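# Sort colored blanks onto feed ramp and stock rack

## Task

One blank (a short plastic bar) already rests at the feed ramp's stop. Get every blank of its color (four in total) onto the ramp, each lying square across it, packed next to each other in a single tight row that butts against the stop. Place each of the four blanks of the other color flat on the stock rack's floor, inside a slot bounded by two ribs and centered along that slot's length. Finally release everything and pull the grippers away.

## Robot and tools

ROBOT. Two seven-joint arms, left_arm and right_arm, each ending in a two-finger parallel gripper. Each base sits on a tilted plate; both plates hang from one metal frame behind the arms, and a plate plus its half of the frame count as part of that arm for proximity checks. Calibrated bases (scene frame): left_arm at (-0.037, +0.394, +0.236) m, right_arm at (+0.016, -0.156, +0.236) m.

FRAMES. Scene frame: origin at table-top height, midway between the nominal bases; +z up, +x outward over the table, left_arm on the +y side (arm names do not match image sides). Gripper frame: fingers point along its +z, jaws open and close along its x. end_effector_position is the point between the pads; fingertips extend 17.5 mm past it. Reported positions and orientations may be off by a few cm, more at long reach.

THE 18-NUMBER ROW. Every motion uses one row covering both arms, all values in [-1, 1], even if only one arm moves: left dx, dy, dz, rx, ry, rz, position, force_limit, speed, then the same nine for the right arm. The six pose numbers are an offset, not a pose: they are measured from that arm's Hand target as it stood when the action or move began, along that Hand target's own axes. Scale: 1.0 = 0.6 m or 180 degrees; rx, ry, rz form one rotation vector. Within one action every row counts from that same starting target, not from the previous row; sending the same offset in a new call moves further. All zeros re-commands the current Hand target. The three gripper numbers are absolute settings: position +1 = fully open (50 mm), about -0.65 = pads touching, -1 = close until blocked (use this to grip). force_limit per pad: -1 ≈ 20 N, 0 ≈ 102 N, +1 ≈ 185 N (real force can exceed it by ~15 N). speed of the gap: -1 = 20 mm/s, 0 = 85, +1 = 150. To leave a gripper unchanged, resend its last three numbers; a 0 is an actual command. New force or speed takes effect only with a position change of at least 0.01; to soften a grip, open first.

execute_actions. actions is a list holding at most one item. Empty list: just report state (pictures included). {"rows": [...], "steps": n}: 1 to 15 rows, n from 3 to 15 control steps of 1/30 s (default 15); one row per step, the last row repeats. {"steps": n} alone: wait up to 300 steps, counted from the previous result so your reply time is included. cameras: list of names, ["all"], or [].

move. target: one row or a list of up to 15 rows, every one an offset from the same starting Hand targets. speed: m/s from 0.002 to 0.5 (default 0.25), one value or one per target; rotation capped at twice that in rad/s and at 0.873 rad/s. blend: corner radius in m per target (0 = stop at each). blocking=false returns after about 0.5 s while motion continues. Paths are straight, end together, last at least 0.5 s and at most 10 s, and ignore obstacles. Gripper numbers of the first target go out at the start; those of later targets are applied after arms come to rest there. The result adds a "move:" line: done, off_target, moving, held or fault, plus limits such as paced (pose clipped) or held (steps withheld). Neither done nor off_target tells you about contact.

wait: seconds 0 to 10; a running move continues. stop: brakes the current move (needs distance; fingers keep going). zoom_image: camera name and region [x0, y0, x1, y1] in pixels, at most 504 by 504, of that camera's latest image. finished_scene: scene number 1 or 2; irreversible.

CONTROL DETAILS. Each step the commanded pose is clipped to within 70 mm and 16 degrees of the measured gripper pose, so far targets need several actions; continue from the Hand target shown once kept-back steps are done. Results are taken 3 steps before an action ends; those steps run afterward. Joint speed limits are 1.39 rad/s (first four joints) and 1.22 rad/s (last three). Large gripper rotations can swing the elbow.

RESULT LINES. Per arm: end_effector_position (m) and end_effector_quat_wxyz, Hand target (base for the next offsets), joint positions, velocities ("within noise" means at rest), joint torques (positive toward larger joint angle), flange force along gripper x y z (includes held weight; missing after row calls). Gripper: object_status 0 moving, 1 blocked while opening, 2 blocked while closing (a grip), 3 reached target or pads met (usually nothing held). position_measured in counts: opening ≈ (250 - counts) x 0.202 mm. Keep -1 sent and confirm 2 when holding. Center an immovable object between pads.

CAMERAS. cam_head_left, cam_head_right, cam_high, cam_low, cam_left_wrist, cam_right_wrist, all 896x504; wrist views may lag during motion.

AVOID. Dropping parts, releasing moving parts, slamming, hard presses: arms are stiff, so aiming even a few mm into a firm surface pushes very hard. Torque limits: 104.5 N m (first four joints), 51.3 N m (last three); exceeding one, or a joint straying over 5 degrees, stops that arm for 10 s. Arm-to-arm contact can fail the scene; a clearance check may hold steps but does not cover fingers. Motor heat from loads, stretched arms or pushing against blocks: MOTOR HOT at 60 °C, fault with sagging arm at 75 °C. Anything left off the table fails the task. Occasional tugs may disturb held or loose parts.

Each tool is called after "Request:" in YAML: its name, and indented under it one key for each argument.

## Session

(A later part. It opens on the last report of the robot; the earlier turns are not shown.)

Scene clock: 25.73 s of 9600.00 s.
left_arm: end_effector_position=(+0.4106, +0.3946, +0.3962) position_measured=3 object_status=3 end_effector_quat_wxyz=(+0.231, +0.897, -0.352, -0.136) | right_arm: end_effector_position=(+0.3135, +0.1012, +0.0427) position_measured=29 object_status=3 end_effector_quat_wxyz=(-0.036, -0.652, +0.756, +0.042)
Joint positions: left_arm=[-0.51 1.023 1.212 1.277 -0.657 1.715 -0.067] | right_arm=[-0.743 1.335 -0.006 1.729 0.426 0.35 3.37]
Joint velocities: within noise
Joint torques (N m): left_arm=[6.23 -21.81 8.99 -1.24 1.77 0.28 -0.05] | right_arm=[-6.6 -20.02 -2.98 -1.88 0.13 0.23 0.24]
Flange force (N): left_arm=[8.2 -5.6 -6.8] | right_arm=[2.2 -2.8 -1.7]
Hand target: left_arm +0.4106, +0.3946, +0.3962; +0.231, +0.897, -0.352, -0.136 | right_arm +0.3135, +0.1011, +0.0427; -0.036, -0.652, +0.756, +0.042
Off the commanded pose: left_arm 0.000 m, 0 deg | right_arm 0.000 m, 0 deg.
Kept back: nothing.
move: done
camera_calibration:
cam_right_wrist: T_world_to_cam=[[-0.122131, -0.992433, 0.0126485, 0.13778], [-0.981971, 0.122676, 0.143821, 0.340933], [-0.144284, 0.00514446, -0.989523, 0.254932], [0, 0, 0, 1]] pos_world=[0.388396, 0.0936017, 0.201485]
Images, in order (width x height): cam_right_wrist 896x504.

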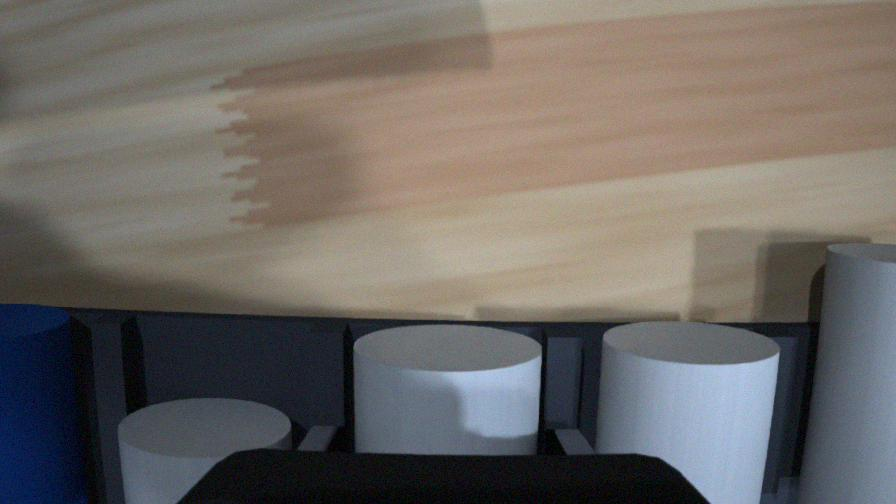

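Request:
move:
  target:
    - [0,0,0,0,0,0,1,0,0,0,0.0093,-0.0828,0,0,0,0.83,-0.8,-0.9]
    - [0,0,0,0,0,0,1,0,0,-0.0383,0.0387,-0.2427,0.0356,0,0,0.83,-0.8,-0.9]
  speed: [0.1,0.25]
  blend: [0.02,0]
  cameras: ["cam_right_wrist"]

Request:
zoom_image:
  camera: "cam_right_wrist"
  region: [0, 180, 448, 460]

Request:
zoom_image:
  camera: "cam_right_wrist"
  region: [448, 180, 896, 460]

Scene clock: 27.90 s of 9600.00 s.
left_arm: end_effector_position=(+0.4106, +0.3946, +0.3962) position_measured=3 object_status=3 end_effector_quat_wxyz=(+0.231, +0.897, -0.352, -0.136) | right_arm: end_effector_position=(+0.3101, +0.1247, +0.1900) position_measured=29 object_status=3 end_effector_quat_wxyz=(+0.000, -0.653, +0.757, +0.000)
Joint positions: left_arm=[-0.51 1.023 1.212 1.277 -0.657 1.715 -0.067] | right_arm=[-0.921 1.023 -0.008 1.818 0.387 0.547 3.269]
Joint velocities: within noise
Joint torques (N m): left_arm=[6.29 -21.8 9.05 -1.27 1.77 0.28 -0.06] | right_arm=[-6.01 -18.72 -2.47 -4.37 0.3 0.31 0.2]
Flange force (N): left_arm=[8.0 -5.6 -6.6] | right_arm=[2.3 -2.9 -1.1]
Hand target: left_arm +0.4106, +0.3946, +0.3962; +0.231, +0.897, -0.352, -0.136 | right_arm +0.3101, +0.1248, +0.1900; +0.000, -0.653, +0.757, +0.000
Off the commanded pose: left_arm 0.000 m, 0 deg | right_arm 0.000 m, 0 deg.
Kept back: nothing.
move: done; blend cut to 0 m at target 1
camera_calibration:
cam_right_wrist: T_world_to_cam=[[-0.123778, -0.992193, 0.0152545, 0.15889], [-0.991718, 0.12422, 0.0326377, 0.3374], [-0.0342778, -0.0110884, -0.999351, 0.369761], [0, 0, 0, 1]] pos_world=[0.366948, 0.119837, 0.356085]
Images, in order (width x height): cam_right_wrist 896x504.

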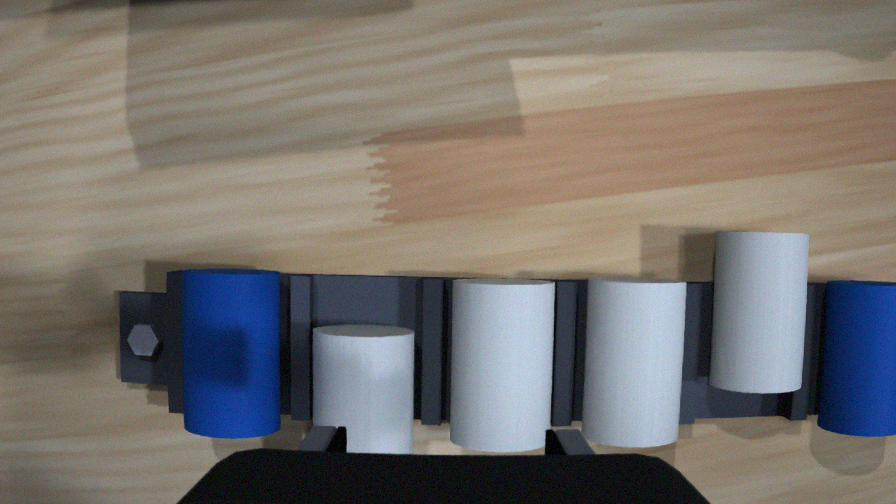

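Scaled by 1.125 from the camera's 896x504 image, which has a finer 1280x720 frame.

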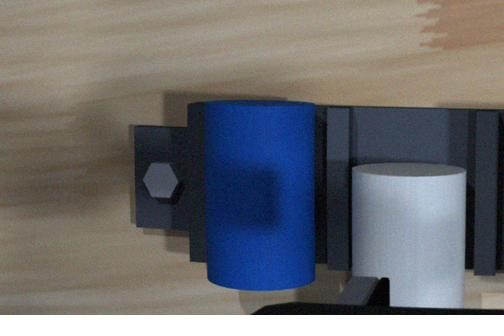

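Scaled by 1.125 from the camera's 896x504 image, which has a finer 1280x720 frame.

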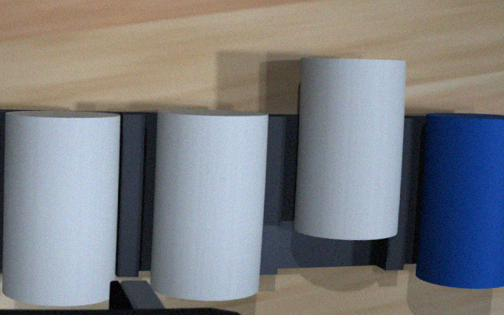

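Request:
move:
  target:
    - [0,0,0,0,0,0,1,0,0,-0.0490,0.0250,0.1667,0,0,0,0.83,-0.8,-0.9]
    - [0,0,0,0,0,0,1,0,0,-0.0490,0.0250,0.2467,0,0,0,0.83,-0.8,-0.9]
    - [0,0,0,0,0,0,1,0,0,-0.0490,0.0250,0.2467,0,0,0,-1,-0.8,-0.3]
    - [0,0,0,0,0,0,1,0,0,-0.0490,0.0250,0.2383,0,0,0,-1,-0.8,-0.3]
    - [0,0,0,0,0,0,1,0,0,-0.0490,-0.0083,0.2383,0,0,0,-1,-0.8,-0.3]
  speed: [0.22,0.08,0.08,0.06,0.08]
  blend: [0.01,0,0,0,0]
  cameras: ["cam_right_wrist"]

Request:
zoom_image:
  camera: "cam_right_wrist"
  region: [240, 200, 660, 460]

Scene clock: 40.97 s of 9600.00 s.
left_arm: end_effector_position=(+0.4106, +0.3946, +0.3962) position_measured=3 object_status=3 end_effector_quat_wxyz=(+0.231, +0.897, -0.352, -0.136) | right_arm: end_effector_position=(+0.3193, +0.1533, +0.0471) position_measured=56 object_status=2 end_effector_quat_wxyz=(+0.000, -0.653, +0.757, +0.000)
Joint positions: left_arm=[-0.51 1.023 1.212 1.277 -0.657 1.715 -0.067] | right_arm=[-0.918 1.367 0.047 1.652 0.434 0.362 3.223]
Joint velocities: within noise
Joint torques (N m): left_arm=[6.29 -21.81 8.96 -1.29 1.74 0.25 -0.05] | right_arm=[-6.44 -21.42 -1.95 -2.74 0.3 0.18 0.47]
Flange force (N): left_arm=[7.9 -5.5 -6.6] | right_arm=[1.3 -3.2 -0.4]
Hand target: left_arm +0.4106, +0.3946, +0.3962; +0.231, +0.897, -0.352, -0.136 | right_arm +0.3193, +0.1533, +0.0471; +0.000, -0.653, +0.757, +0.000
Off the commanded pose: left_arm 0.000 m, 0 deg | right_arm 0.000 m, 0 deg.
Kept back: nothing.
move: done; blend cut to 0 m at target 1
camera_calibration:
cam_right_wrist: T_world_to_cam=[[-0.123757, -0.992197, 0.0151721, 0.190518], [-0.991726, 0.124195, 0.032482, 0.347668], [-0.0341128, -0.0110267, -0.999357, 0.227592], [0, 0, 0, 1]] pos_world=[0.376133, 0.148362, 0.213262]
Images, in order (width x height): cam_right_wrist 896x504.

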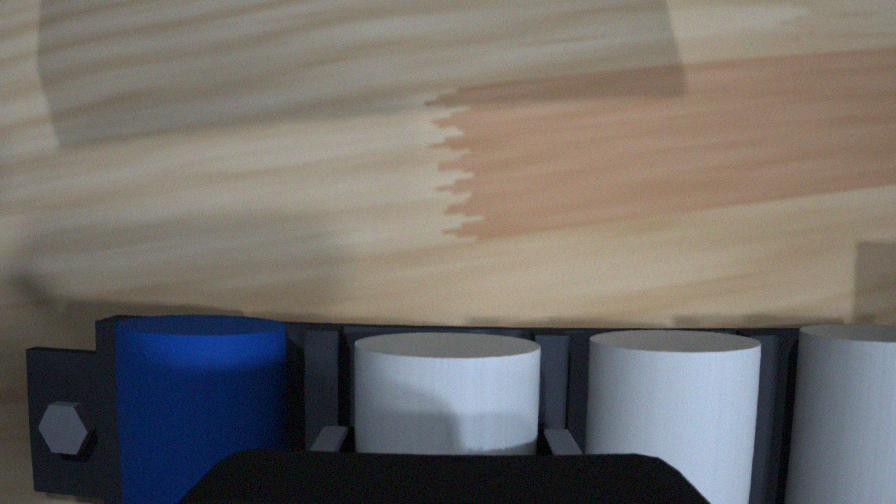

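Scaled by 1.200 from the camera's 896x504 image, which has a finer 1280x720 frame.

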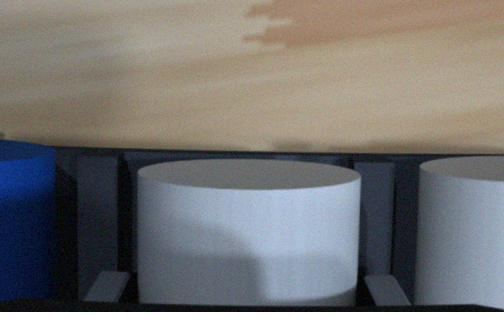

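Request:
move:
  target:
    - [0,0,0,0,0,0,1,0,0,-0.0025,-0.0017,0.0077,0,0,0,-1,-0.8,-0.3]
    - [0,0,0,0,0,0,1,0,0,-0.0025,-0.0017,0.0077,0,0,0,0.83,-0.8,-0.5]
    - [0,0,0,0,0,0,1,0,0,-0.0025,-0.0017,-0.06,0,0,0,0.83,-0.8,-0.5]
    - [0,0,0,0,0,0,1,0,0,-0.0900,0,-0.1283,0,0,0,0.83,-0.8,-0.5]
  speed: [0.04,0.1,0.15,0.2]
  blend: [0,0,0.01,0]
  cameras: ["cam_right_wrist"]

Request:
zoom_image:
  camera: "cam_right_wrist"
  region: [350, 200, 850, 460]

Scene clock: 44.57 s of 9600.00 s.
left_arm: end_effector_position=(+0.4106, +0.3946, +0.3962) position_measured=3 object_status=3 end_effector_quat_wxyz=(+0.231, +0.897, -0.352, -0.136) | right_arm: end_effector_position=(+0.3272, +0.2065, +0.1241) position_measured=29 object_status=3 end_effector_quat_wxyz=(+0.000, -0.653, +0.757, +0.000)
Joint positions: left_arm=[-0.51 1.023 1.212 1.277 -0.657 1.715 -0.067] | right_arm=[-0.946 1.263 -0.032 1.518 0.378 0.614 3.255]
Joint velocities: left_arm=[within noise] | right_arm=[0 0.002 -0.001 -0.006 -0.001 0.006 0.001]
Joint torques (N m): left_arm=[6.33 -21.81 9.06 -1.28 1.75 0.29 -0.04] | right_arm=[-6.24 -22.26 -2.13 -5.27 0.33 0.13 0.3]
Flange force (N): left_arm=[7.9 -5.6 -6.5] | right_arm=[2.8 -1.8 -1.5]
Hand target: left_arm +0.4106, +0.3946, +0.3962; +0.231, +0.897, -0.352, -0.136 | right_arm +0.3272, +0.2066, +0.1241; +0.000, -0.653, +0.757, +0.000
Off the commanded pose: left_arm 0.000 m, 0 deg | right_arm 0.000 m, 0 deg.
Kept back: nothing.
move: done
camera_calibration:
cam_right_wrist: T_world_to_cam=[[-0.123788, -0.992192, 0.0151977, 0.243151], [-0.991722, 0.124227, 0.0324818, 0.346386], [-0.0341161, -0.011051, -0.999357, 0.305362], [0, 0, 0, 1]] pos_world=[0.384036, 0.201596, 0.290219]
Images, in order (width x height): cam_right_wrist 896x504.

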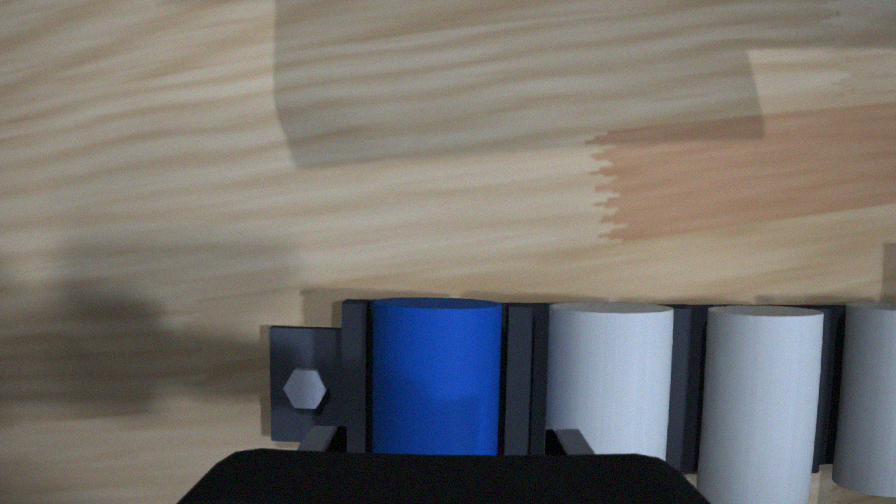

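Scaled by 1.008 from the camera's 896x504 image, which has a finer 1280x720 frame.

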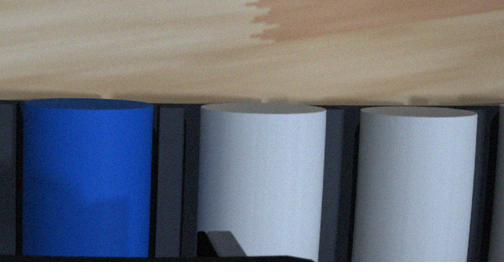

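Request:
move:
  target:
    - [0,0,0,0,0,0,1,0,0,-0.0037,-0.0033,0.0700,0,0,0,0.83,-0.8,-0.5]
    - [0,0,0,0,0,0,1,0,0,-0.0037,-0.0033,0.1368,0,0,0,0.83,-0.8,-0.5]
    - [0,0,0,0,0,0,1,0,0,-0.0037,-0.0033,0.1368,0,0,0,-1,-0.8,-0.3]
    - [0,0,0,0,0,0,1,0,0,-0.0037,-0.0033,-0.1098,0,0,0,-1,-0.8,-0.3]
    - [0,0,0,0,0,0,1,0,0,0.3263,-0.3673,-0.0500,0,0,-0.0103,-1,-0.8,-0.3]
  speed: [0.2,0.1,0.1,0.17,0.28]
  blend: [0.01,0,0,0.03,0]
  cameras: ["cam_right_wrist","cam_low"]

Request:
zoom_image:
  camera: "cam_low"
  region: [420, 110, 640, 270]

Scene clock: 49.73 s of 9600.00 s.
left_arm: end_effector_position=(+0.4106, +0.3946, +0.3962) position_measured=3 object_status=3 end_effector_quat_wxyz=(+0.231, +0.897, -0.352, -0.136) | right_arm: end_effector_position=(+0.5166, -0.0192, +0.1540) position_measured=56 object_status=2 end_effector_quat_wxyz=(+0.000, -0.666, +0.746, +0.000)
Joint positions: left_arm=[-0.51 1.023 1.212 1.277 -0.657 1.715 -0.067] | right_arm=[-0.407 1.076 -0.028 1.522 0.471 0.694 3.776]
Joint velocities: within noise
Joint torques (N m): left_arm=[6.27 -21.87 9 -1.26 1.79 0.27 -0.09] | right_arm=[-8.47 -21.96 -3.41 -5.18 0.31 -0.01 0.29]
Flange force (N): left_arm=[8.2 -5.6 -6.6] | right_arm=[2.7 -2.3 -0.3]
Hand target: left_arm +0.4106, +0.3946, +0.3962; +0.231, +0.897, -0.352, -0.136 | right_arm +0.5166, -0.0193, +0.1540; +0.000, -0.666, +0.746, +0.000
Off the commanded pose: left_arm 0.000 m, 0 deg | right_arm 0.000 m, 0 deg.
Kept back: nothing.
move: done; blend cut to 0 m at target 1
camera_calibration:
cam_right_wrist: T_world_to_cam=[[-0.0916224, -0.995676, 0.0153172, 0.0254541], [-0.995224, 0.0920795, 0.0324191, 0.562468], [-0.0336893, -0.0122737, -0.999357, 0.339015], [0, 0, 0, 1]] pos_world=[0.573535, -0.0222868, 0.320172]
Images, in order (width x height): cam_low 896x504, cam_right_wrist 896x504.

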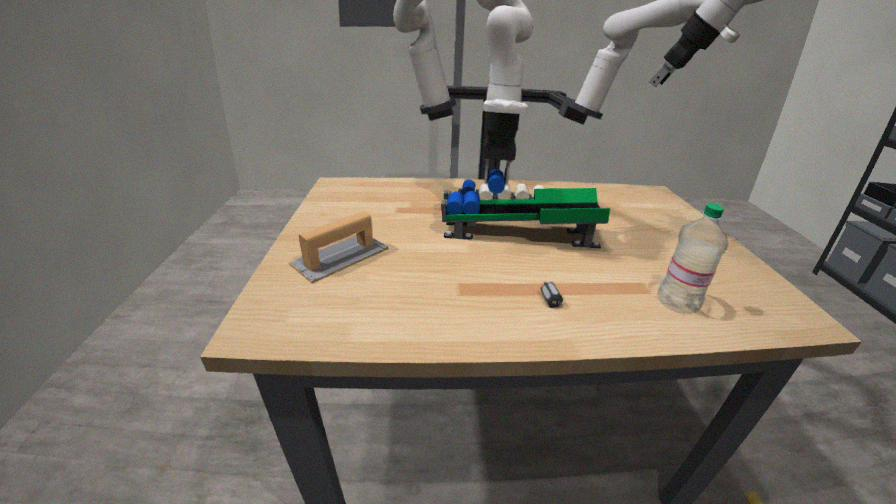

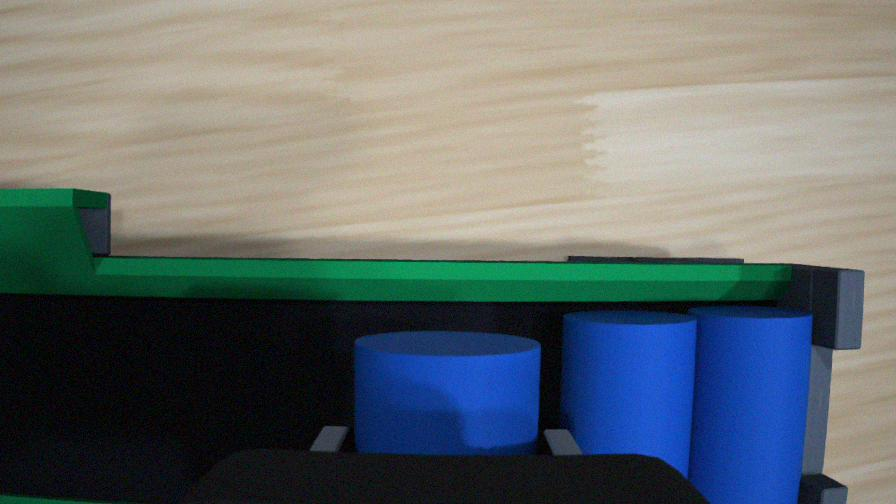

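Scaled by 2.291 from the camera's 896x504 image, which has a finer 1280x720 frame.

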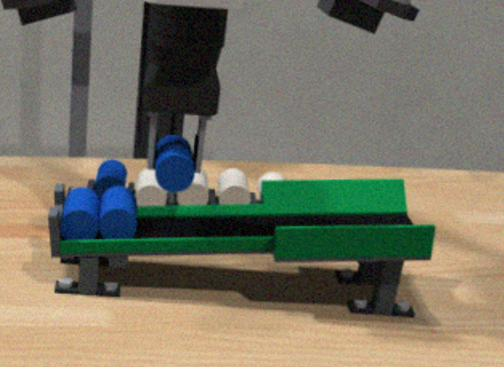

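Request:
move:
  target: [0,0,0,0,0,0,1,0,0,0.0033,-0.0013,0.0833,0,0,0,-1,-0.8,-0.3]
  speed: 0.1
  cameras: ["cam_low","cam_right_wrist"]

Request:
zoom_image:
  camera: "cam_low"
  region: [420, 150, 560, 250]

Scene clock: 50.97 s of 9600.00 s.
left_arm: end_effector_position=(+0.4106, +0.3946, +0.3962) position_measured=3 object_status=3 end_effector_quat_wxyz=(+0.231, +0.897, -0.352, -0.136) | right_arm: end_effector_position=(+0.5172, -0.0213, +0.1041) position_measured=56 object_status=2 end_effector_quat_wxyz=(+0.000, -0.666, +0.746, +0.000)
Joint positions: left_arm=[-0.51 1.023 1.212 1.277 -0.657 1.715 -0.067] | right_arm=[-0.392 1.17 -0.005 1.505 0.495 0.612 3.762]
Joint velocities: within noise
Joint torques (N m): left_arm=[6.21 -21.79 9.02 -1.28 1.81 0.27 -0.07] | right_arm=[-8.31 -22.39 -3.2 -4.73 0.28 0.13 0.24]
Flange force (N): left_arm=[8.2 -5.5 -6.6] | right_arm=[2.8 -1.1 -0.1]
Hand target: left_arm +0.4106, +0.3946, +0.3962; +0.231, +0.897, -0.352, -0.136 | right_arm +0.5172, -0.0213, +0.1040; +0.000, -0.666, +0.746, +0.000
Off the commanded pose: left_arm 0.000 m, 0 deg | right_arm 0.000 m, 0 deg.
Kept back: nothing.
move: done
camera_calibration:
cam_right_wrist: T_world_to_cam=[[-0.0916178, -0.995677, 0.0152509, 0.0242487], [-0.995223, 0.0920734, 0.0324723, 0.564916], [-0.0337361, -0.012203, -0.999356, 0.289174], [0, 0, 0, 1]] pos_world=[0.574194, -0.024341, 0.270274]
Images, in order (width x height): cam_low 896x504, cam_right_wrist 896x504.

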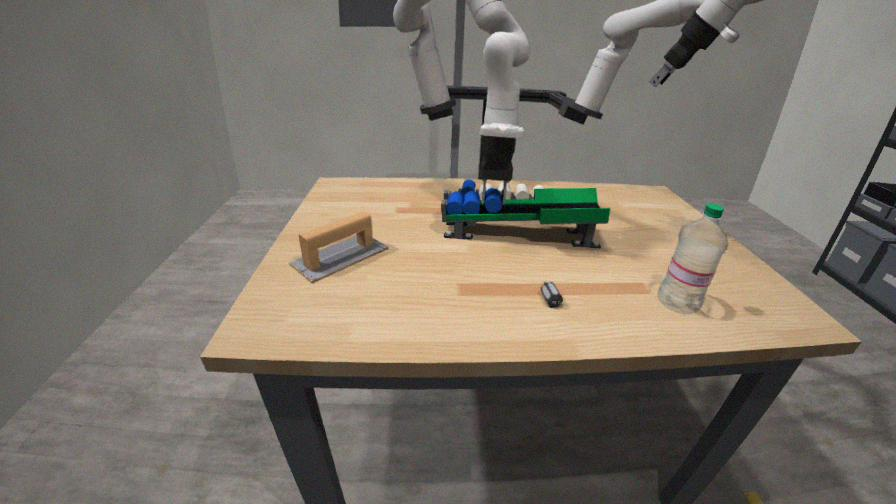

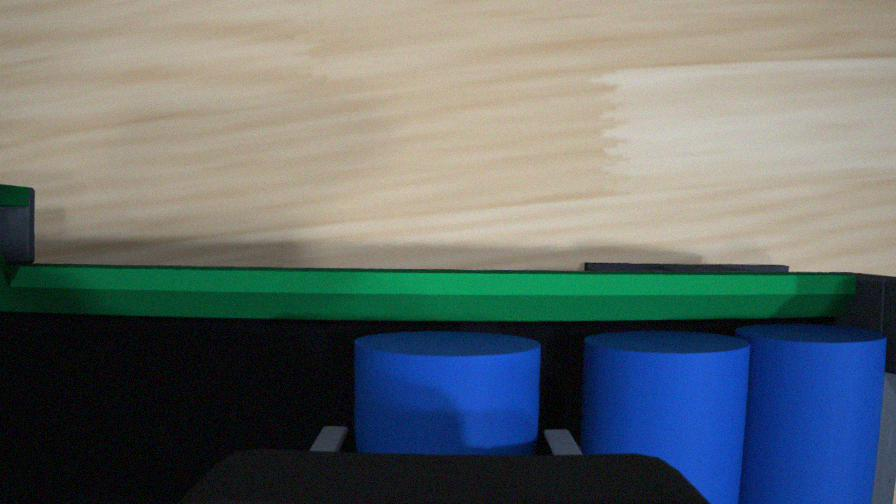

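Scaled by 3.600 from the camera's 896x504 image, which has a finer 1280x720 frame.

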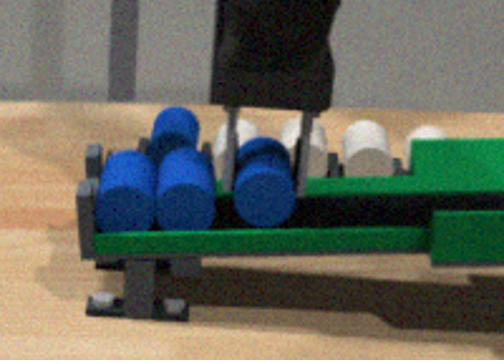

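Request:
move:
  target: [0,0,0,0,0,0,1,0,0,0,0,0.0055,0,0,0,-1,-0.8,-0.3]
  speed: 0.04
  cameras: []

Scene clock: 51.90 s of 9600.00 s.
left_arm: end_effector_position=(+0.4106, +0.3946, +0.3962) position_measured=3 object_status=3 end_effector_quat_wxyz=(+0.231, +0.897, -0.352, -0.136) | right_arm: end_effector_position=(+0.5172, -0.0213, +0.1008) position_measured=56 object_status=2 end_effector_quat_wxyz=(+0.000, -0.666, +0.746, +0.000)
Joint positions: left_arm=[-0.51 1.023 1.212 1.277 -0.657 1.715 -0.067] | right_arm=[-0.391 1.176 -0.003 1.503 0.497 0.607 3.761]
Joint velocities: within noise
Joint torques (N m): left_arm=[6.24 -21.84 9.01 -1.28 1.77 0.27 -0.06] | right_arm=[-8.33 -22.36 -3.21 -4.72 0.3 0.13 0.25]
Flange force (N): left_arm=[8.1 -5.6 -6.6] | right_arm=[3.0 -1.0 -0.2]
Hand target: left_arm +0.4106, +0.3946, +0.3962; +0.231, +0.897, -0.352, -0.136 | right_arm +0.5172, -0.0213, +0.1007; +0.000, -0.666, +0.746, +0.000
Off the commanded pose: left_arm 0.000 m, 0 deg | right_arm 0.000 m, 0 deg.
Kept back: nothing.
move: done
No camera images: "cameras" was empty.

Request:
move:
  target: [0,0,0,0,0,0,1,0,0,0,0,0.0027,0,0,0,-1,-0.8,-0.3]
  speed: 0.02
  cameras: []

Scene clock: 52.83 s of 9600.00 s.
left_arm: end_effector_position=(+0.4106, +0.3946, +0.3962) position_measured=3 object_status=3 end_effector_quat_wxyz=(+0.231, +0.897, -0.352, -0.136) | right_arm: end_effector_position=(+0.5172, -0.0213, +0.0991) position_measured=56 object_status=2 end_effector_quat_wxyz=(+0.000, -0.666, +0.746, +0.000)
Joint positions: left_arm=[-0.51 1.023 1.212 1.277 -0.657 1.715 -0.067] | right_arm=[-0.39 1.18 -0.002 1.502 0.497 0.604 3.761]
Joint velocities: within noise
Joint torques (N m): left_arm=[6.25 -21.74 9 -1.27 1.78 0.24 -0.08] | right_arm=[-8.37 -22.27 -3.19 -4.68 0.29 0.12 0.24]
Flange force (N): left_arm=[8.1 -5.5 -6.8] | right_arm=[3.1 -1.1 -0.4]
Hand target: left_arm +0.4106, +0.3946, +0.3962; +0.231, +0.897, -0.352, -0.136 | right_arm +0.5172, -0.0213, +0.0991; +0.000, -0.666, +0.746, +0.000
Off the commanded pose: left_arm 0.000 m, 0 deg | right_arm 0.000 m, 0 deg.
Kept back: nothing.
move: done
No camera images: "cameras" was empty.

Request:
move:
  target: [0,0,0,0,0,0,1,0,0,0,0,0.0020,0,0,0,-1,-0.8,-0.3]
  speed: 0.02
  cameras: []

Scene clock: 53.77 s of 9600.00 s.
left_arm: end_effector_position=(+0.4106, +0.3946, +0.3962) position_measured=3 object_status=3 end_effector_quat_wxyz=(+0.231, +0.897, -0.352, -0.136) | right_arm: end_effector_position=(+0.5172, -0.0213, +0.0979) position_measured=56 object_status=2 end_effector_quat_wxyz=(+0.000, -0.666, +0.746, +0.000)
Joint positions: left_arm=[-0.51 1.023 1.212 1.277 -0.657 1.715 -0.067] | right_arm=[-0.39 1.182 -0.002 1.501 0.498 0.603 3.76]
Joint velocities: within noise
Joint torques (N m): left_arm=[6.32 -21.81 8.93 -1.29 1.79 0.28 -0.08] | right_arm=[-8.38 -22.29 -3.19 -4.67 0.28 0.11 0.24]
Flange force (N): left_arm=[7.8 -5.5 -6.5] | right_arm=[3.1 -1.1 -0.4]
Hand target: left_arm +0.4106, +0.3946, +0.3962; +0.231, +0.897, -0.352, -0.136 | right_arm +0.5172, -0.0213, +0.0979; +0.000, -0.666, +0.746, +0.000
Off the commanded pose: left_arm 0.000 m, 0 deg | right_arm 0.000 m, 0 deg.
Kept back: nothing.
move: done
No camera images: "cameras" was empty.

Request:
move:
  target: [0,0,0,0,0,0,1,0,0,0,0,0.0020,0,0,0,-1,-0.8,-0.3]
  speed: 0.02
  cameras: ["cam_low","cam_right_wrist"]

Request:
zoom_image:
  camera: "cam_low"
  region: [420, 150, 560, 250]

Scene clock: 54.70 s of 9600.00 s.
left_arm: end_effector_position=(+0.4106, +0.3946, +0.3962) position_measured=3 object_status=3 end_effector_quat_wxyz=(+0.231, +0.897, -0.352, -0.136) | right_arm: end_effector_position=(+0.5172, -0.0213, +0.0967) position_measured=56 object_status=2 end_effector_quat_wxyz=(+0.000, -0.666, +0.746, +0.000)
Joint positions: left_arm=[-0.51 1.023 1.212 1.277 -0.657 1.715 -0.067] | right_arm=[-0.39 1.184 -0.001 1.5 0.498 0.601 3.76]
Joint velocities: within noise
Joint torques (N m): left_arm=[6.25 -21.84 9.01 -1.3 1.77 0.32 -0.02] | right_arm=[-8.2 -21.88 -3.08 -4.78 0.34 -0.04 0.26]
Flange force (N): left_arm=[8.0 -5.6 -6.5] | right_arm=[3.2 -0.5 -1.6]
Hand target: left_arm +0.4106, +0.3946, +0.3962; +0.231, +0.897, -0.352, -0.136 | right_arm +0.5172, -0.0213, +0.0967; +0.000, -0.666, +0.746, +0.000
Off the commanded pose: left_arm 0.000 m, 0 deg | right_arm 0.000 m, 0 deg.
Kept back: nothing.
move: done
camera_calibration:
cam_right_wrist: T_world_to_cam=[[-0.0915988, -0.995679, 0.0152784, 0.0243413], [-0.995224, 0.0920556, 0.0324949, 0.565153], [-0.033761, -0.0122289, -0.999355, 0.281792], [0, 0, 0, 1]] pos_world=[0.574197, -0.0243434, 0.262874]
Images, in order (width x height): cam_low 896x504, cam_right_wrist 896x504.

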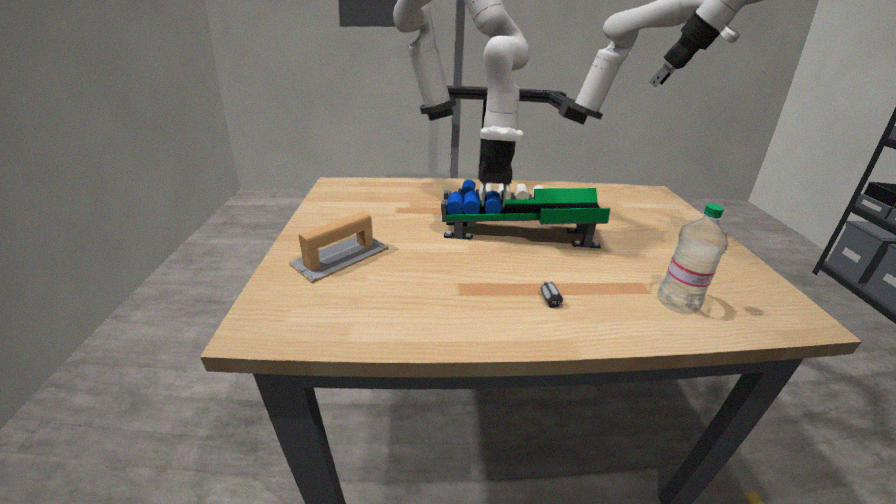

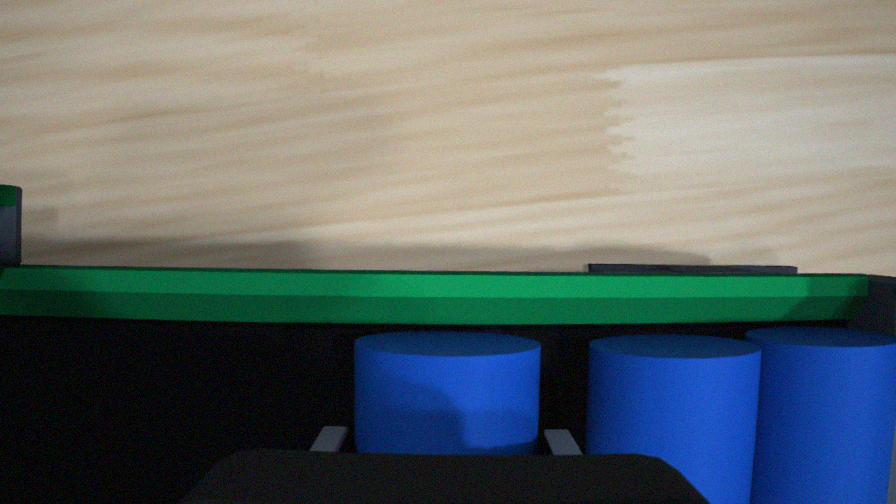

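Scaled by 3.600 from the camera's 896x504 image, which has a finer 1280x720 frame.

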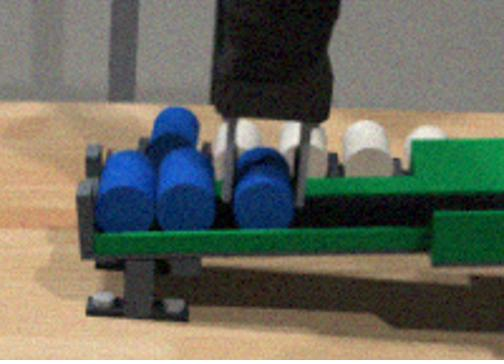

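Request:
move:
  target:
    - [0,0,0,0,0,0,1,0,0,0,0,0,0,0,0,0.83,-0.8,-0.7]
    - [0,0,0,0,0,0,1,0,0,0,0,-0.1000,0,0,0,0.83,-0.8,-0.7]
    - [0,0,0,0,0,0,1,0,0,0.0152,0.3367,-0.0888,0,0,0.009,0.83,-0.8,-0.7]
  speed: [0.1,0.15,0.28]
  blend: [0,0.03,0]
  cameras: ["cam_right_wrist","cam_low","cam_high"]

Request:
zoom_image:
  camera: "cam_low"
  region: [420, 150, 560, 250]

Request:
zoom_image:
  camera: "cam_high"
  region: [410, 200, 480, 300]

Scene clock: 57.43 s of 9600.00 s.
left_arm: end_effector_position=(+0.4106, +0.3946, +0.3962) position_measured=3 object_status=3 end_effector_quat_wxyz=(+0.231, +0.897, -0.352, -0.136) | right_arm: end_effector_position=(+0.3155, -0.0074, +0.1499) position_measured=29 object_status=3 end_effector_quat_wxyz=(+0.000, -0.655, +0.756, +0.000)
Joint positions: left_arm=[-0.51 1.023 1.212 1.277 -0.657 1.715 -0.067] | right_arm=[-0.794 0.999 0.15 2.128 0.529 0.213 3.325]
Joint velocities: left_arm=[within noise] | right_arm=[-0.013 0.002 0.01 0.006 0.001 -0.012 -0.007]
Joint torques (N m): left_arm=[6.3 -21.84 8.97 -1.24 1.73 0.29 -0.07] | right_arm=[-5.84 -15.81 -1.35 -1.48 0.3 0.13 0.29]
Flange force (N): left_arm=[8.0 -5.6 -6.7] | right_arm=[2.0 -3.5 -2.0]
Hand target: left_arm +0.4106, +0.3946, +0.3962; +0.231, +0.897, -0.352, -0.136 | right_arm +0.3154, -0.0074, +0.1499; +0.000, -0.655, +0.756, +0.000
Off the commanded pose: left_arm 0.000 m, 0 deg | right_arm 0.000 m, 0 deg.
Kept back: nothing.
move: done
camera_calibration:
cam_right_wrist: T_world_to_cam=[[-0.11977, -0.992684, 0.0153131, 0.0277717], [-0.9922, 0.12022, 0.0329491, 0.360591], [-0.034549, -0.0112474, -0.99934, 0.328581], [0, 0, 0, 1]] pos_world=[0.372457, -0.0120859, 0.316058]
Images, in order (width x height): cam_high 896x504, cam_low 896x504, cam_right_wrist 896x504.

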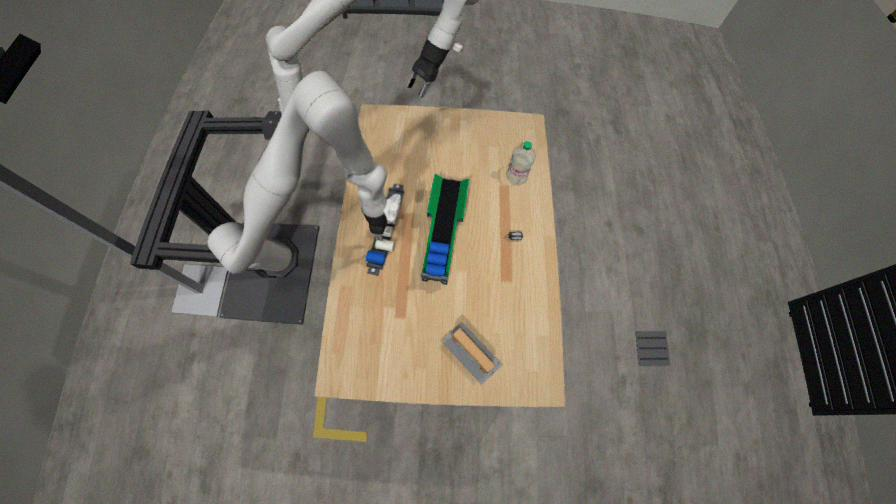

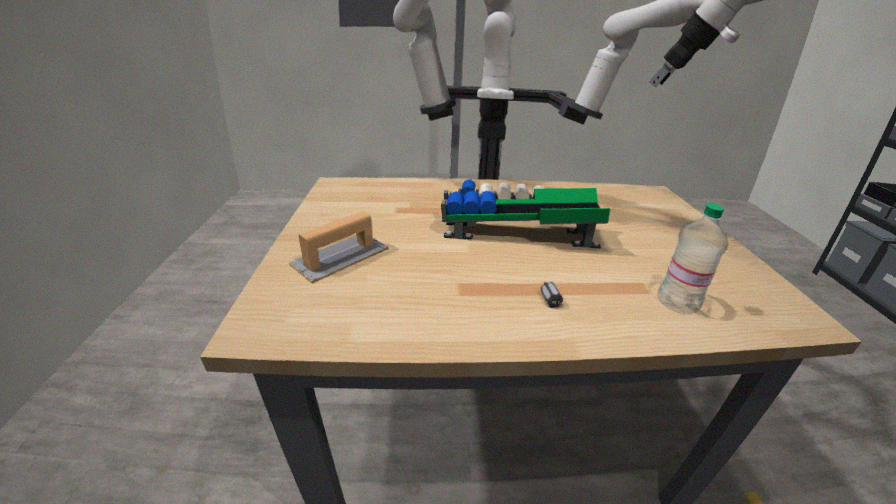

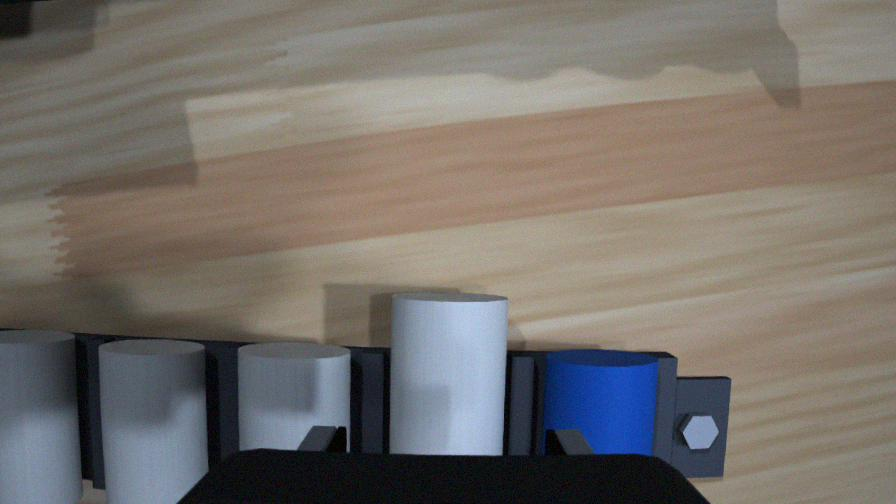

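Scaled by 3.600 from the camera's 896x504 image, which has a finer 1280x720 frame.

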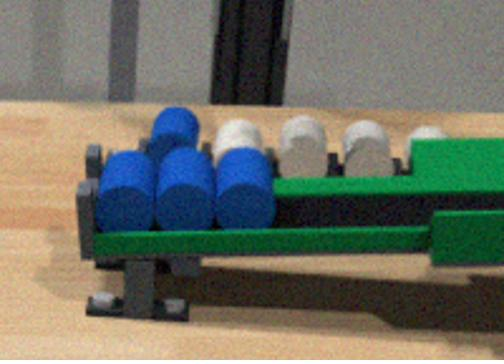

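Scaled by 5.040 from the camera's 896x504 image, which has a finer 1280x720 frame.

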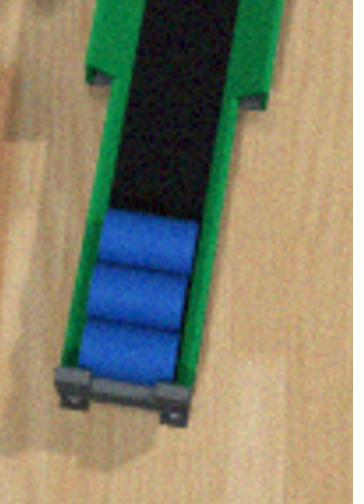

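Request:
zoom_image:
  camera: "cam_right_wrist"
  region: [220, 270, 740, 460]

Region (220, 270, 740, 460) is 520x190 pixels. A region can be at most 504 by 504 pixels.

Request:
zoom_image:
  camera: "cam_right_wrist"
  region: [330, 280, 580, 400]

Scaled by 2.016 from the camera's 896x504 image, which has a finer 1280x720 frame.

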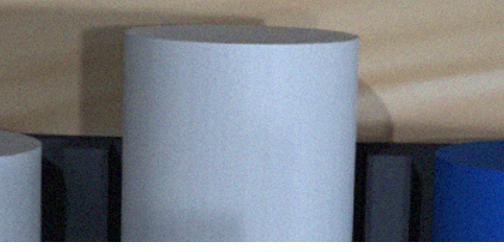

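Request:
move:
  target:
    - [0,0,0,0,0,0,1,0,0,0.0045,-0.0023,0.1133,0,0,0,0.83,-0.8,-0.7]
    - [0,0,0,0,0,0,1,0,0,0.0045,-0.0023,0.1798,0,0,0,0.83,-0.8,-0.7]
    - [0,0,0,0,0,0,1,0,0,0.0045,-0.0023,0.1798,0,0,0,-1,-0.8,-0.3]
    - [0,0,0,0,0,0,1,0,0,0.0045,-0.0023,0.1715,0,0,0,-1,-0.8,-0.3]
    - [0,0,0,0,0,0,1,0,0,0.0045,0.0327,0.1715,0,0,0,-1,-0.8,-0.3]
  speed: [0.2,0.1,0.1,0.06,0.1]
  blend: [0.01,0,0,0.003,0]
  cameras: ["cam_right_wrist"]

Request:
zoom_image:
  camera: "cam_right_wrist"
  region: [330, 280, 580, 400]

Scene clock: 61.07 s of 9600.00 s.
left_arm: end_effector_position=(+0.4106, +0.3946, +0.3962) position_measured=3 object_status=3 end_effector_quat_wxyz=(+0.231, +0.897, -0.352, -0.136) | right_arm: end_effector_position=(+0.2958, -0.0072, +0.0470) position_measured=56 object_status=2 end_effector_quat_wxyz=(+0.000, -0.655, +0.756, +0.000)
Joint positions: left_arm=[-0.51 1.023 1.212 1.277 -0.657 1.715 -0.067] | right_arm=[-0.875 1.314 0.278 2.108 0.514 -0.099 3.27]
Joint velocities: left_arm=[within noise] | right_arm=[-0.004 0.001 0.001 0.002 -0.002 -0.005 0]
Joint torques (N m): left_arm=[6.26 -21.81 9.02 -1.25 1.69 0.26 0] | right_arm=[-5.7 -17.22 -0.16 1.22 0.44 0.11 0.24]
Flange force (N): left_arm=[8.1 -5.6 -6.8] | right_arm=[1.3 -3.7 0.0]
Hand target: left_arm +0.4106, +0.3946, +0.3962; +0.231, +0.897, -0.352, -0.136 | right_arm +0.2957, -0.0072, +0.0470; +0.000, -0.655, +0.756, +0.000
Off the commanded pose: left_arm 0.000 m, 0 deg | right_arm 0.000 m, 0 deg.
Kept back: nothing.
move: done; blend cut to 0 m at target 1, 0.0025 m at target 4
camera_calibration:
cam_right_wrist: T_world_to_cam=[[-0.119786, -0.992683, 0.0152443, 0.0272084], [-0.992213, 0.120229, 0.0325417, 0.344409], [-0.0341364, -0.0112276, -0.999354, 0.22493], [0, 0, 0, 1]] pos_world=[0.352664, -0.0118733, 0.213162]
Images, in order (width x height): cam_right_wrist 896x504.

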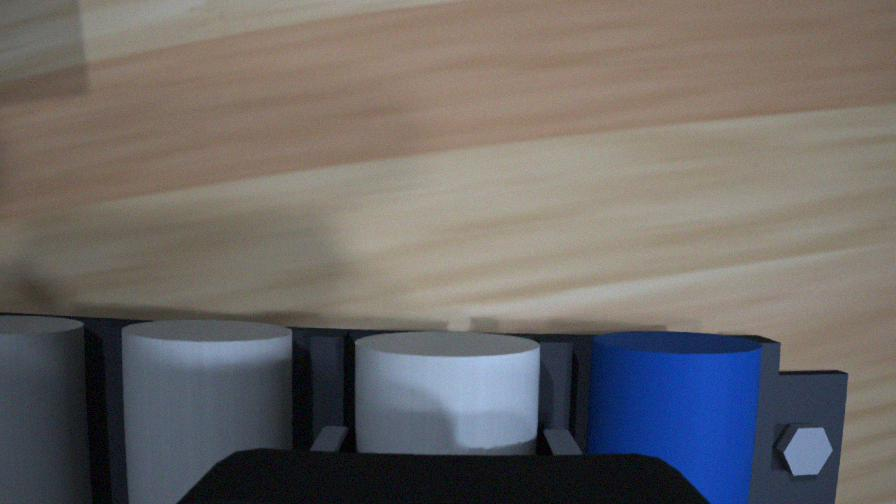

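Scaled by 2.016 from the camera's 896x504 image, which has a finer 1280x720 frame.

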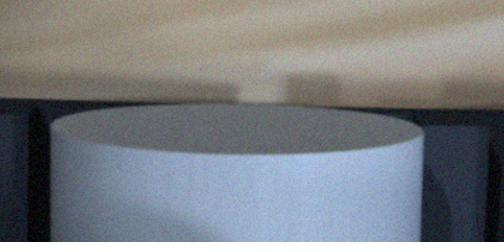

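Request:
move:
  target:
    - [0,0,0,0,0,0,1,0,0,0,0.0008,0.0075,0,0,0,-1,-0.8,-0.3]
    - [0,0,0,0,0,0,1,0,0,0,0.0008,0.0075,0,0,0,0.83,-0.8,-0.5]
    - [0,0,0,0,0,0,1,0,0,0,0.0008,-0.06,0,0,0,0.83,-0.8,-0.5]
    - [0,0,0,0,0,0,1,0,0,0.0887,0,-0.1283,0,0,0,0.83,-0.8,-0.5]
  speed: [0.04,0.1,0.15,0.2]
  blend: [0,0,0.01,0]
  cameras: ["cam_right_wrist"]

Request:
zoom_image:
  camera: "cam_right_wrist"
  region: [150, 260, 550, 460]

Scene clock: 64.37 s of 9600.00 s.
left_arm: end_effector_position=(+0.4106, +0.3946, +0.3962) position_measured=3 object_status=3 end_effector_quat_wxyz=(+0.231, +0.897, -0.352, -0.136) | right_arm: end_effector_position=(+0.2881, -0.0599, +0.1239) position_measured=29 object_status=3 end_effector_quat_wxyz=(+0.000, -0.655, +0.756, +0.000)
Joint positions: left_arm=[-0.51 1.023 1.212 1.277 -0.657 1.715 -0.067] | right_arm=[-0.834 1.078 0.312 2.294 0.576 -0.063 3.323]
Joint velocities: within noise
Joint torques (N m): left_arm=[6.23 -21.79 8.95 -1.26 1.77 0.3 0] | right_arm=[-6.12 -14.48 -0.51 0.7 0.3 0.16 0.35]
Flange force (N): left_arm=[8.1 -5.6 -6.7] | right_arm=[3.1 -5.5 -1.8]
Hand target: left_arm +0.4106, +0.3946, +0.3962; +0.231, +0.897, -0.352, -0.136 | right_arm +0.2881, -0.0599, +0.1240; +0.000, -0.655, +0.756, +0.000
Off the commanded pose: left_arm 0.000 m, 0 deg | right_arm 0.000 m, 0 deg.
Kept back: nothing.
move: done
camera_calibration:
cam_right_wrist: T_world_to_cam=[[-0.119732, -0.992689, 0.0152297, -0.0271815], [-0.99222, 0.120175, 0.0325149, 0.340626], [-0.0341074, -0.0112181, -0.999355, 0.300891], [0, 0, 0, 1]] pos_world=[0.344984, -0.0645419, 0.290035]
Images, in order (width x height): cam_right_wrist 896x504.

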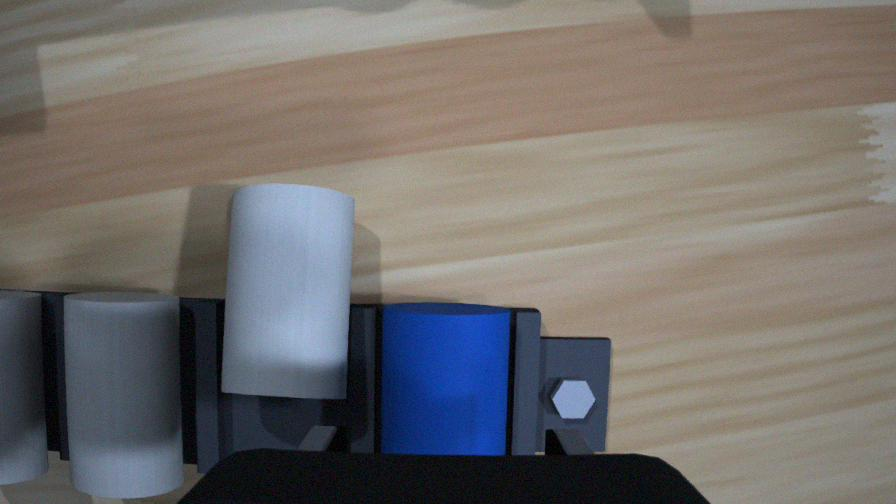

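Scaled by 1.260 from the camera's 896x504 image, which has a finer 1280x720 frame.

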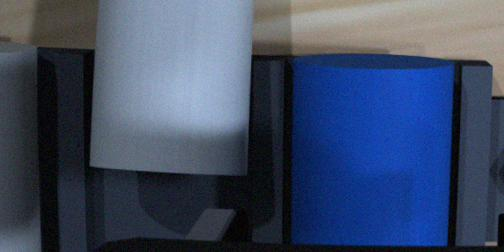

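Request:
execute_actions:
  actions: []
  cameras: ["cam_right_wrist","cam_low"]

Request:
zoom_image:
  camera: "cam_right_wrist"
  region: [170, 160, 400, 420]

Request:
zoom_image:
  camera: "cam_low"
  region: [420, 150, 560, 250]

Scene clock: 64.50 s of 9600.00 s.
left_arm: end_effector_position=(+0.4106, +0.3946, +0.3962) position_measured=3 object_status=3 end_effector_quat_wxyz=(+0.231, +0.897, -0.352, -0.136) | right_arm: end_effector_position=(+0.2881, -0.0599, +0.1240) position_measured=29 object_status=3 end_effector_quat_wxyz=(+0.000, -0.655, +0.756, +0.000)
Joint positions: left_arm=[-0.51 1.023 1.212 1.277 -0.657 1.715 -0.067] | right_arm=[-0.834 1.078 0.312 2.294 0.576 -0.063 3.323]
Joint velocities: within noise
Joint torques (N m): left_arm=[6.29 -21.83 8.95 -1.25 1.78 0.28 -0.08] | right_arm=[-5.73 -14.37 -0.46 0.59 0.25 0.12 0.24]
Flange force (N): left_arm=[8.0 -5.6 -6.6] | right_arm=[3.0 -4.5 -2.3]
Hand target: left_arm +0.4106, +0.3946, +0.3962; +0.231, +0.897, -0.352, -0.136 | right_arm +0.2881, -0.0599, +0.1240; +0.000, -0.655, +0.756, +0.000
Off the commanded pose: left_arm 0.000 m, 0 deg | right_arm 0.000 m, 0 deg.
Steps of this call (1-4: nothing new was sent). Readings (end_effector_position of left_arm | right_arm; what the end effector reports):
1: (+0.4106, +0.3946, +0.3962) | (+0.2881, -0.0599, +0.1239) | left_arm position_measured=3 object_status=3 | right_arm position_measured=29 object_status=3
2: (+0.4106, +0.3946, +0.3962) | (+0.2881, -0.0599, +0.1239) | left_arm position_measured=3 object_status=3 | right_arm position_measured=29 object_status=3
4: the state above
camera_calibration:
cam_right_wrist: T_world_to_cam=[[-0.119726, -0.99269, 0.0152476, -0.0272382], [-0.992221, 0.120169, 0.0325179, 0.340625], [-0.0341124, -0.0112357, -0.999355, 0.300941], [0, 0, 0, 1]] pos_world=[0.34498, -0.0645904, 0.290085]
Images, in order (width x height): cam_low 896x504, cam_right_wrist 896x504.

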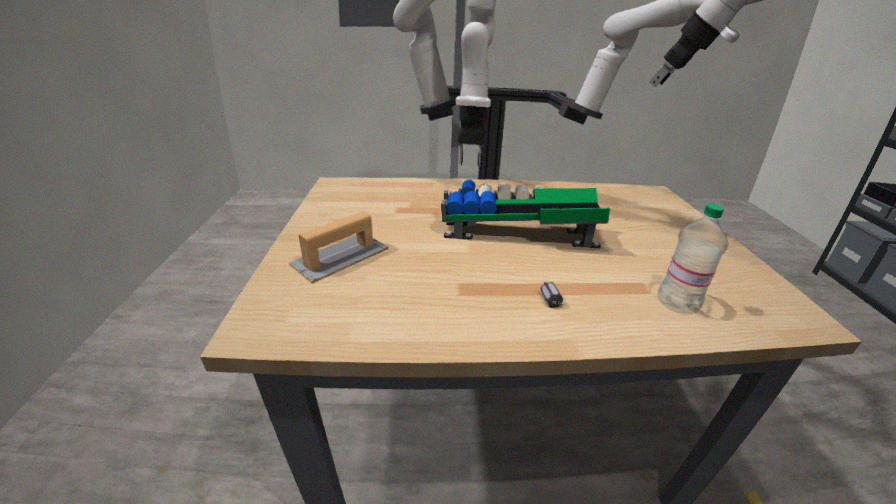

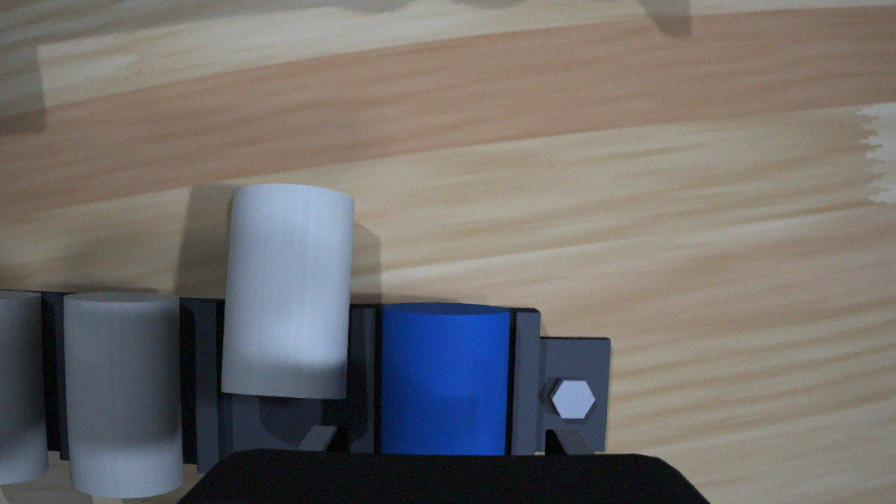

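Scaled by 1.938 from the camera's 896x504 image, which has a finer 1280x720 frame.

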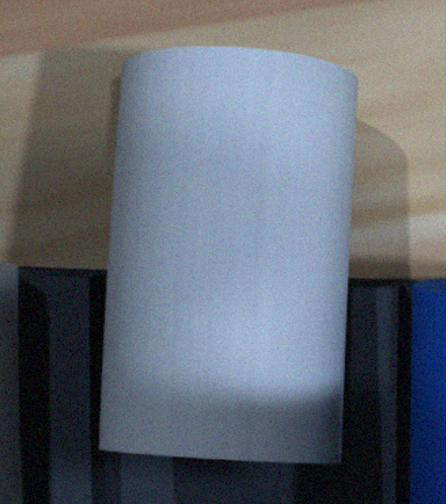

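Scaled by 3.600 from the camera's 896x504 image, which has a finer 1280x720 frame.

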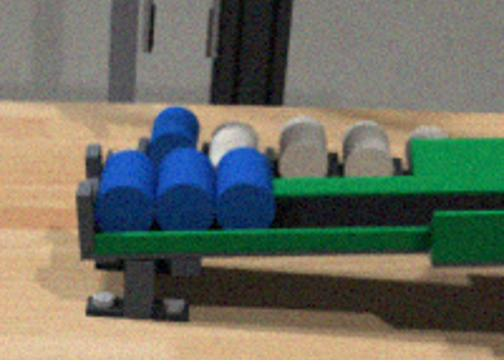

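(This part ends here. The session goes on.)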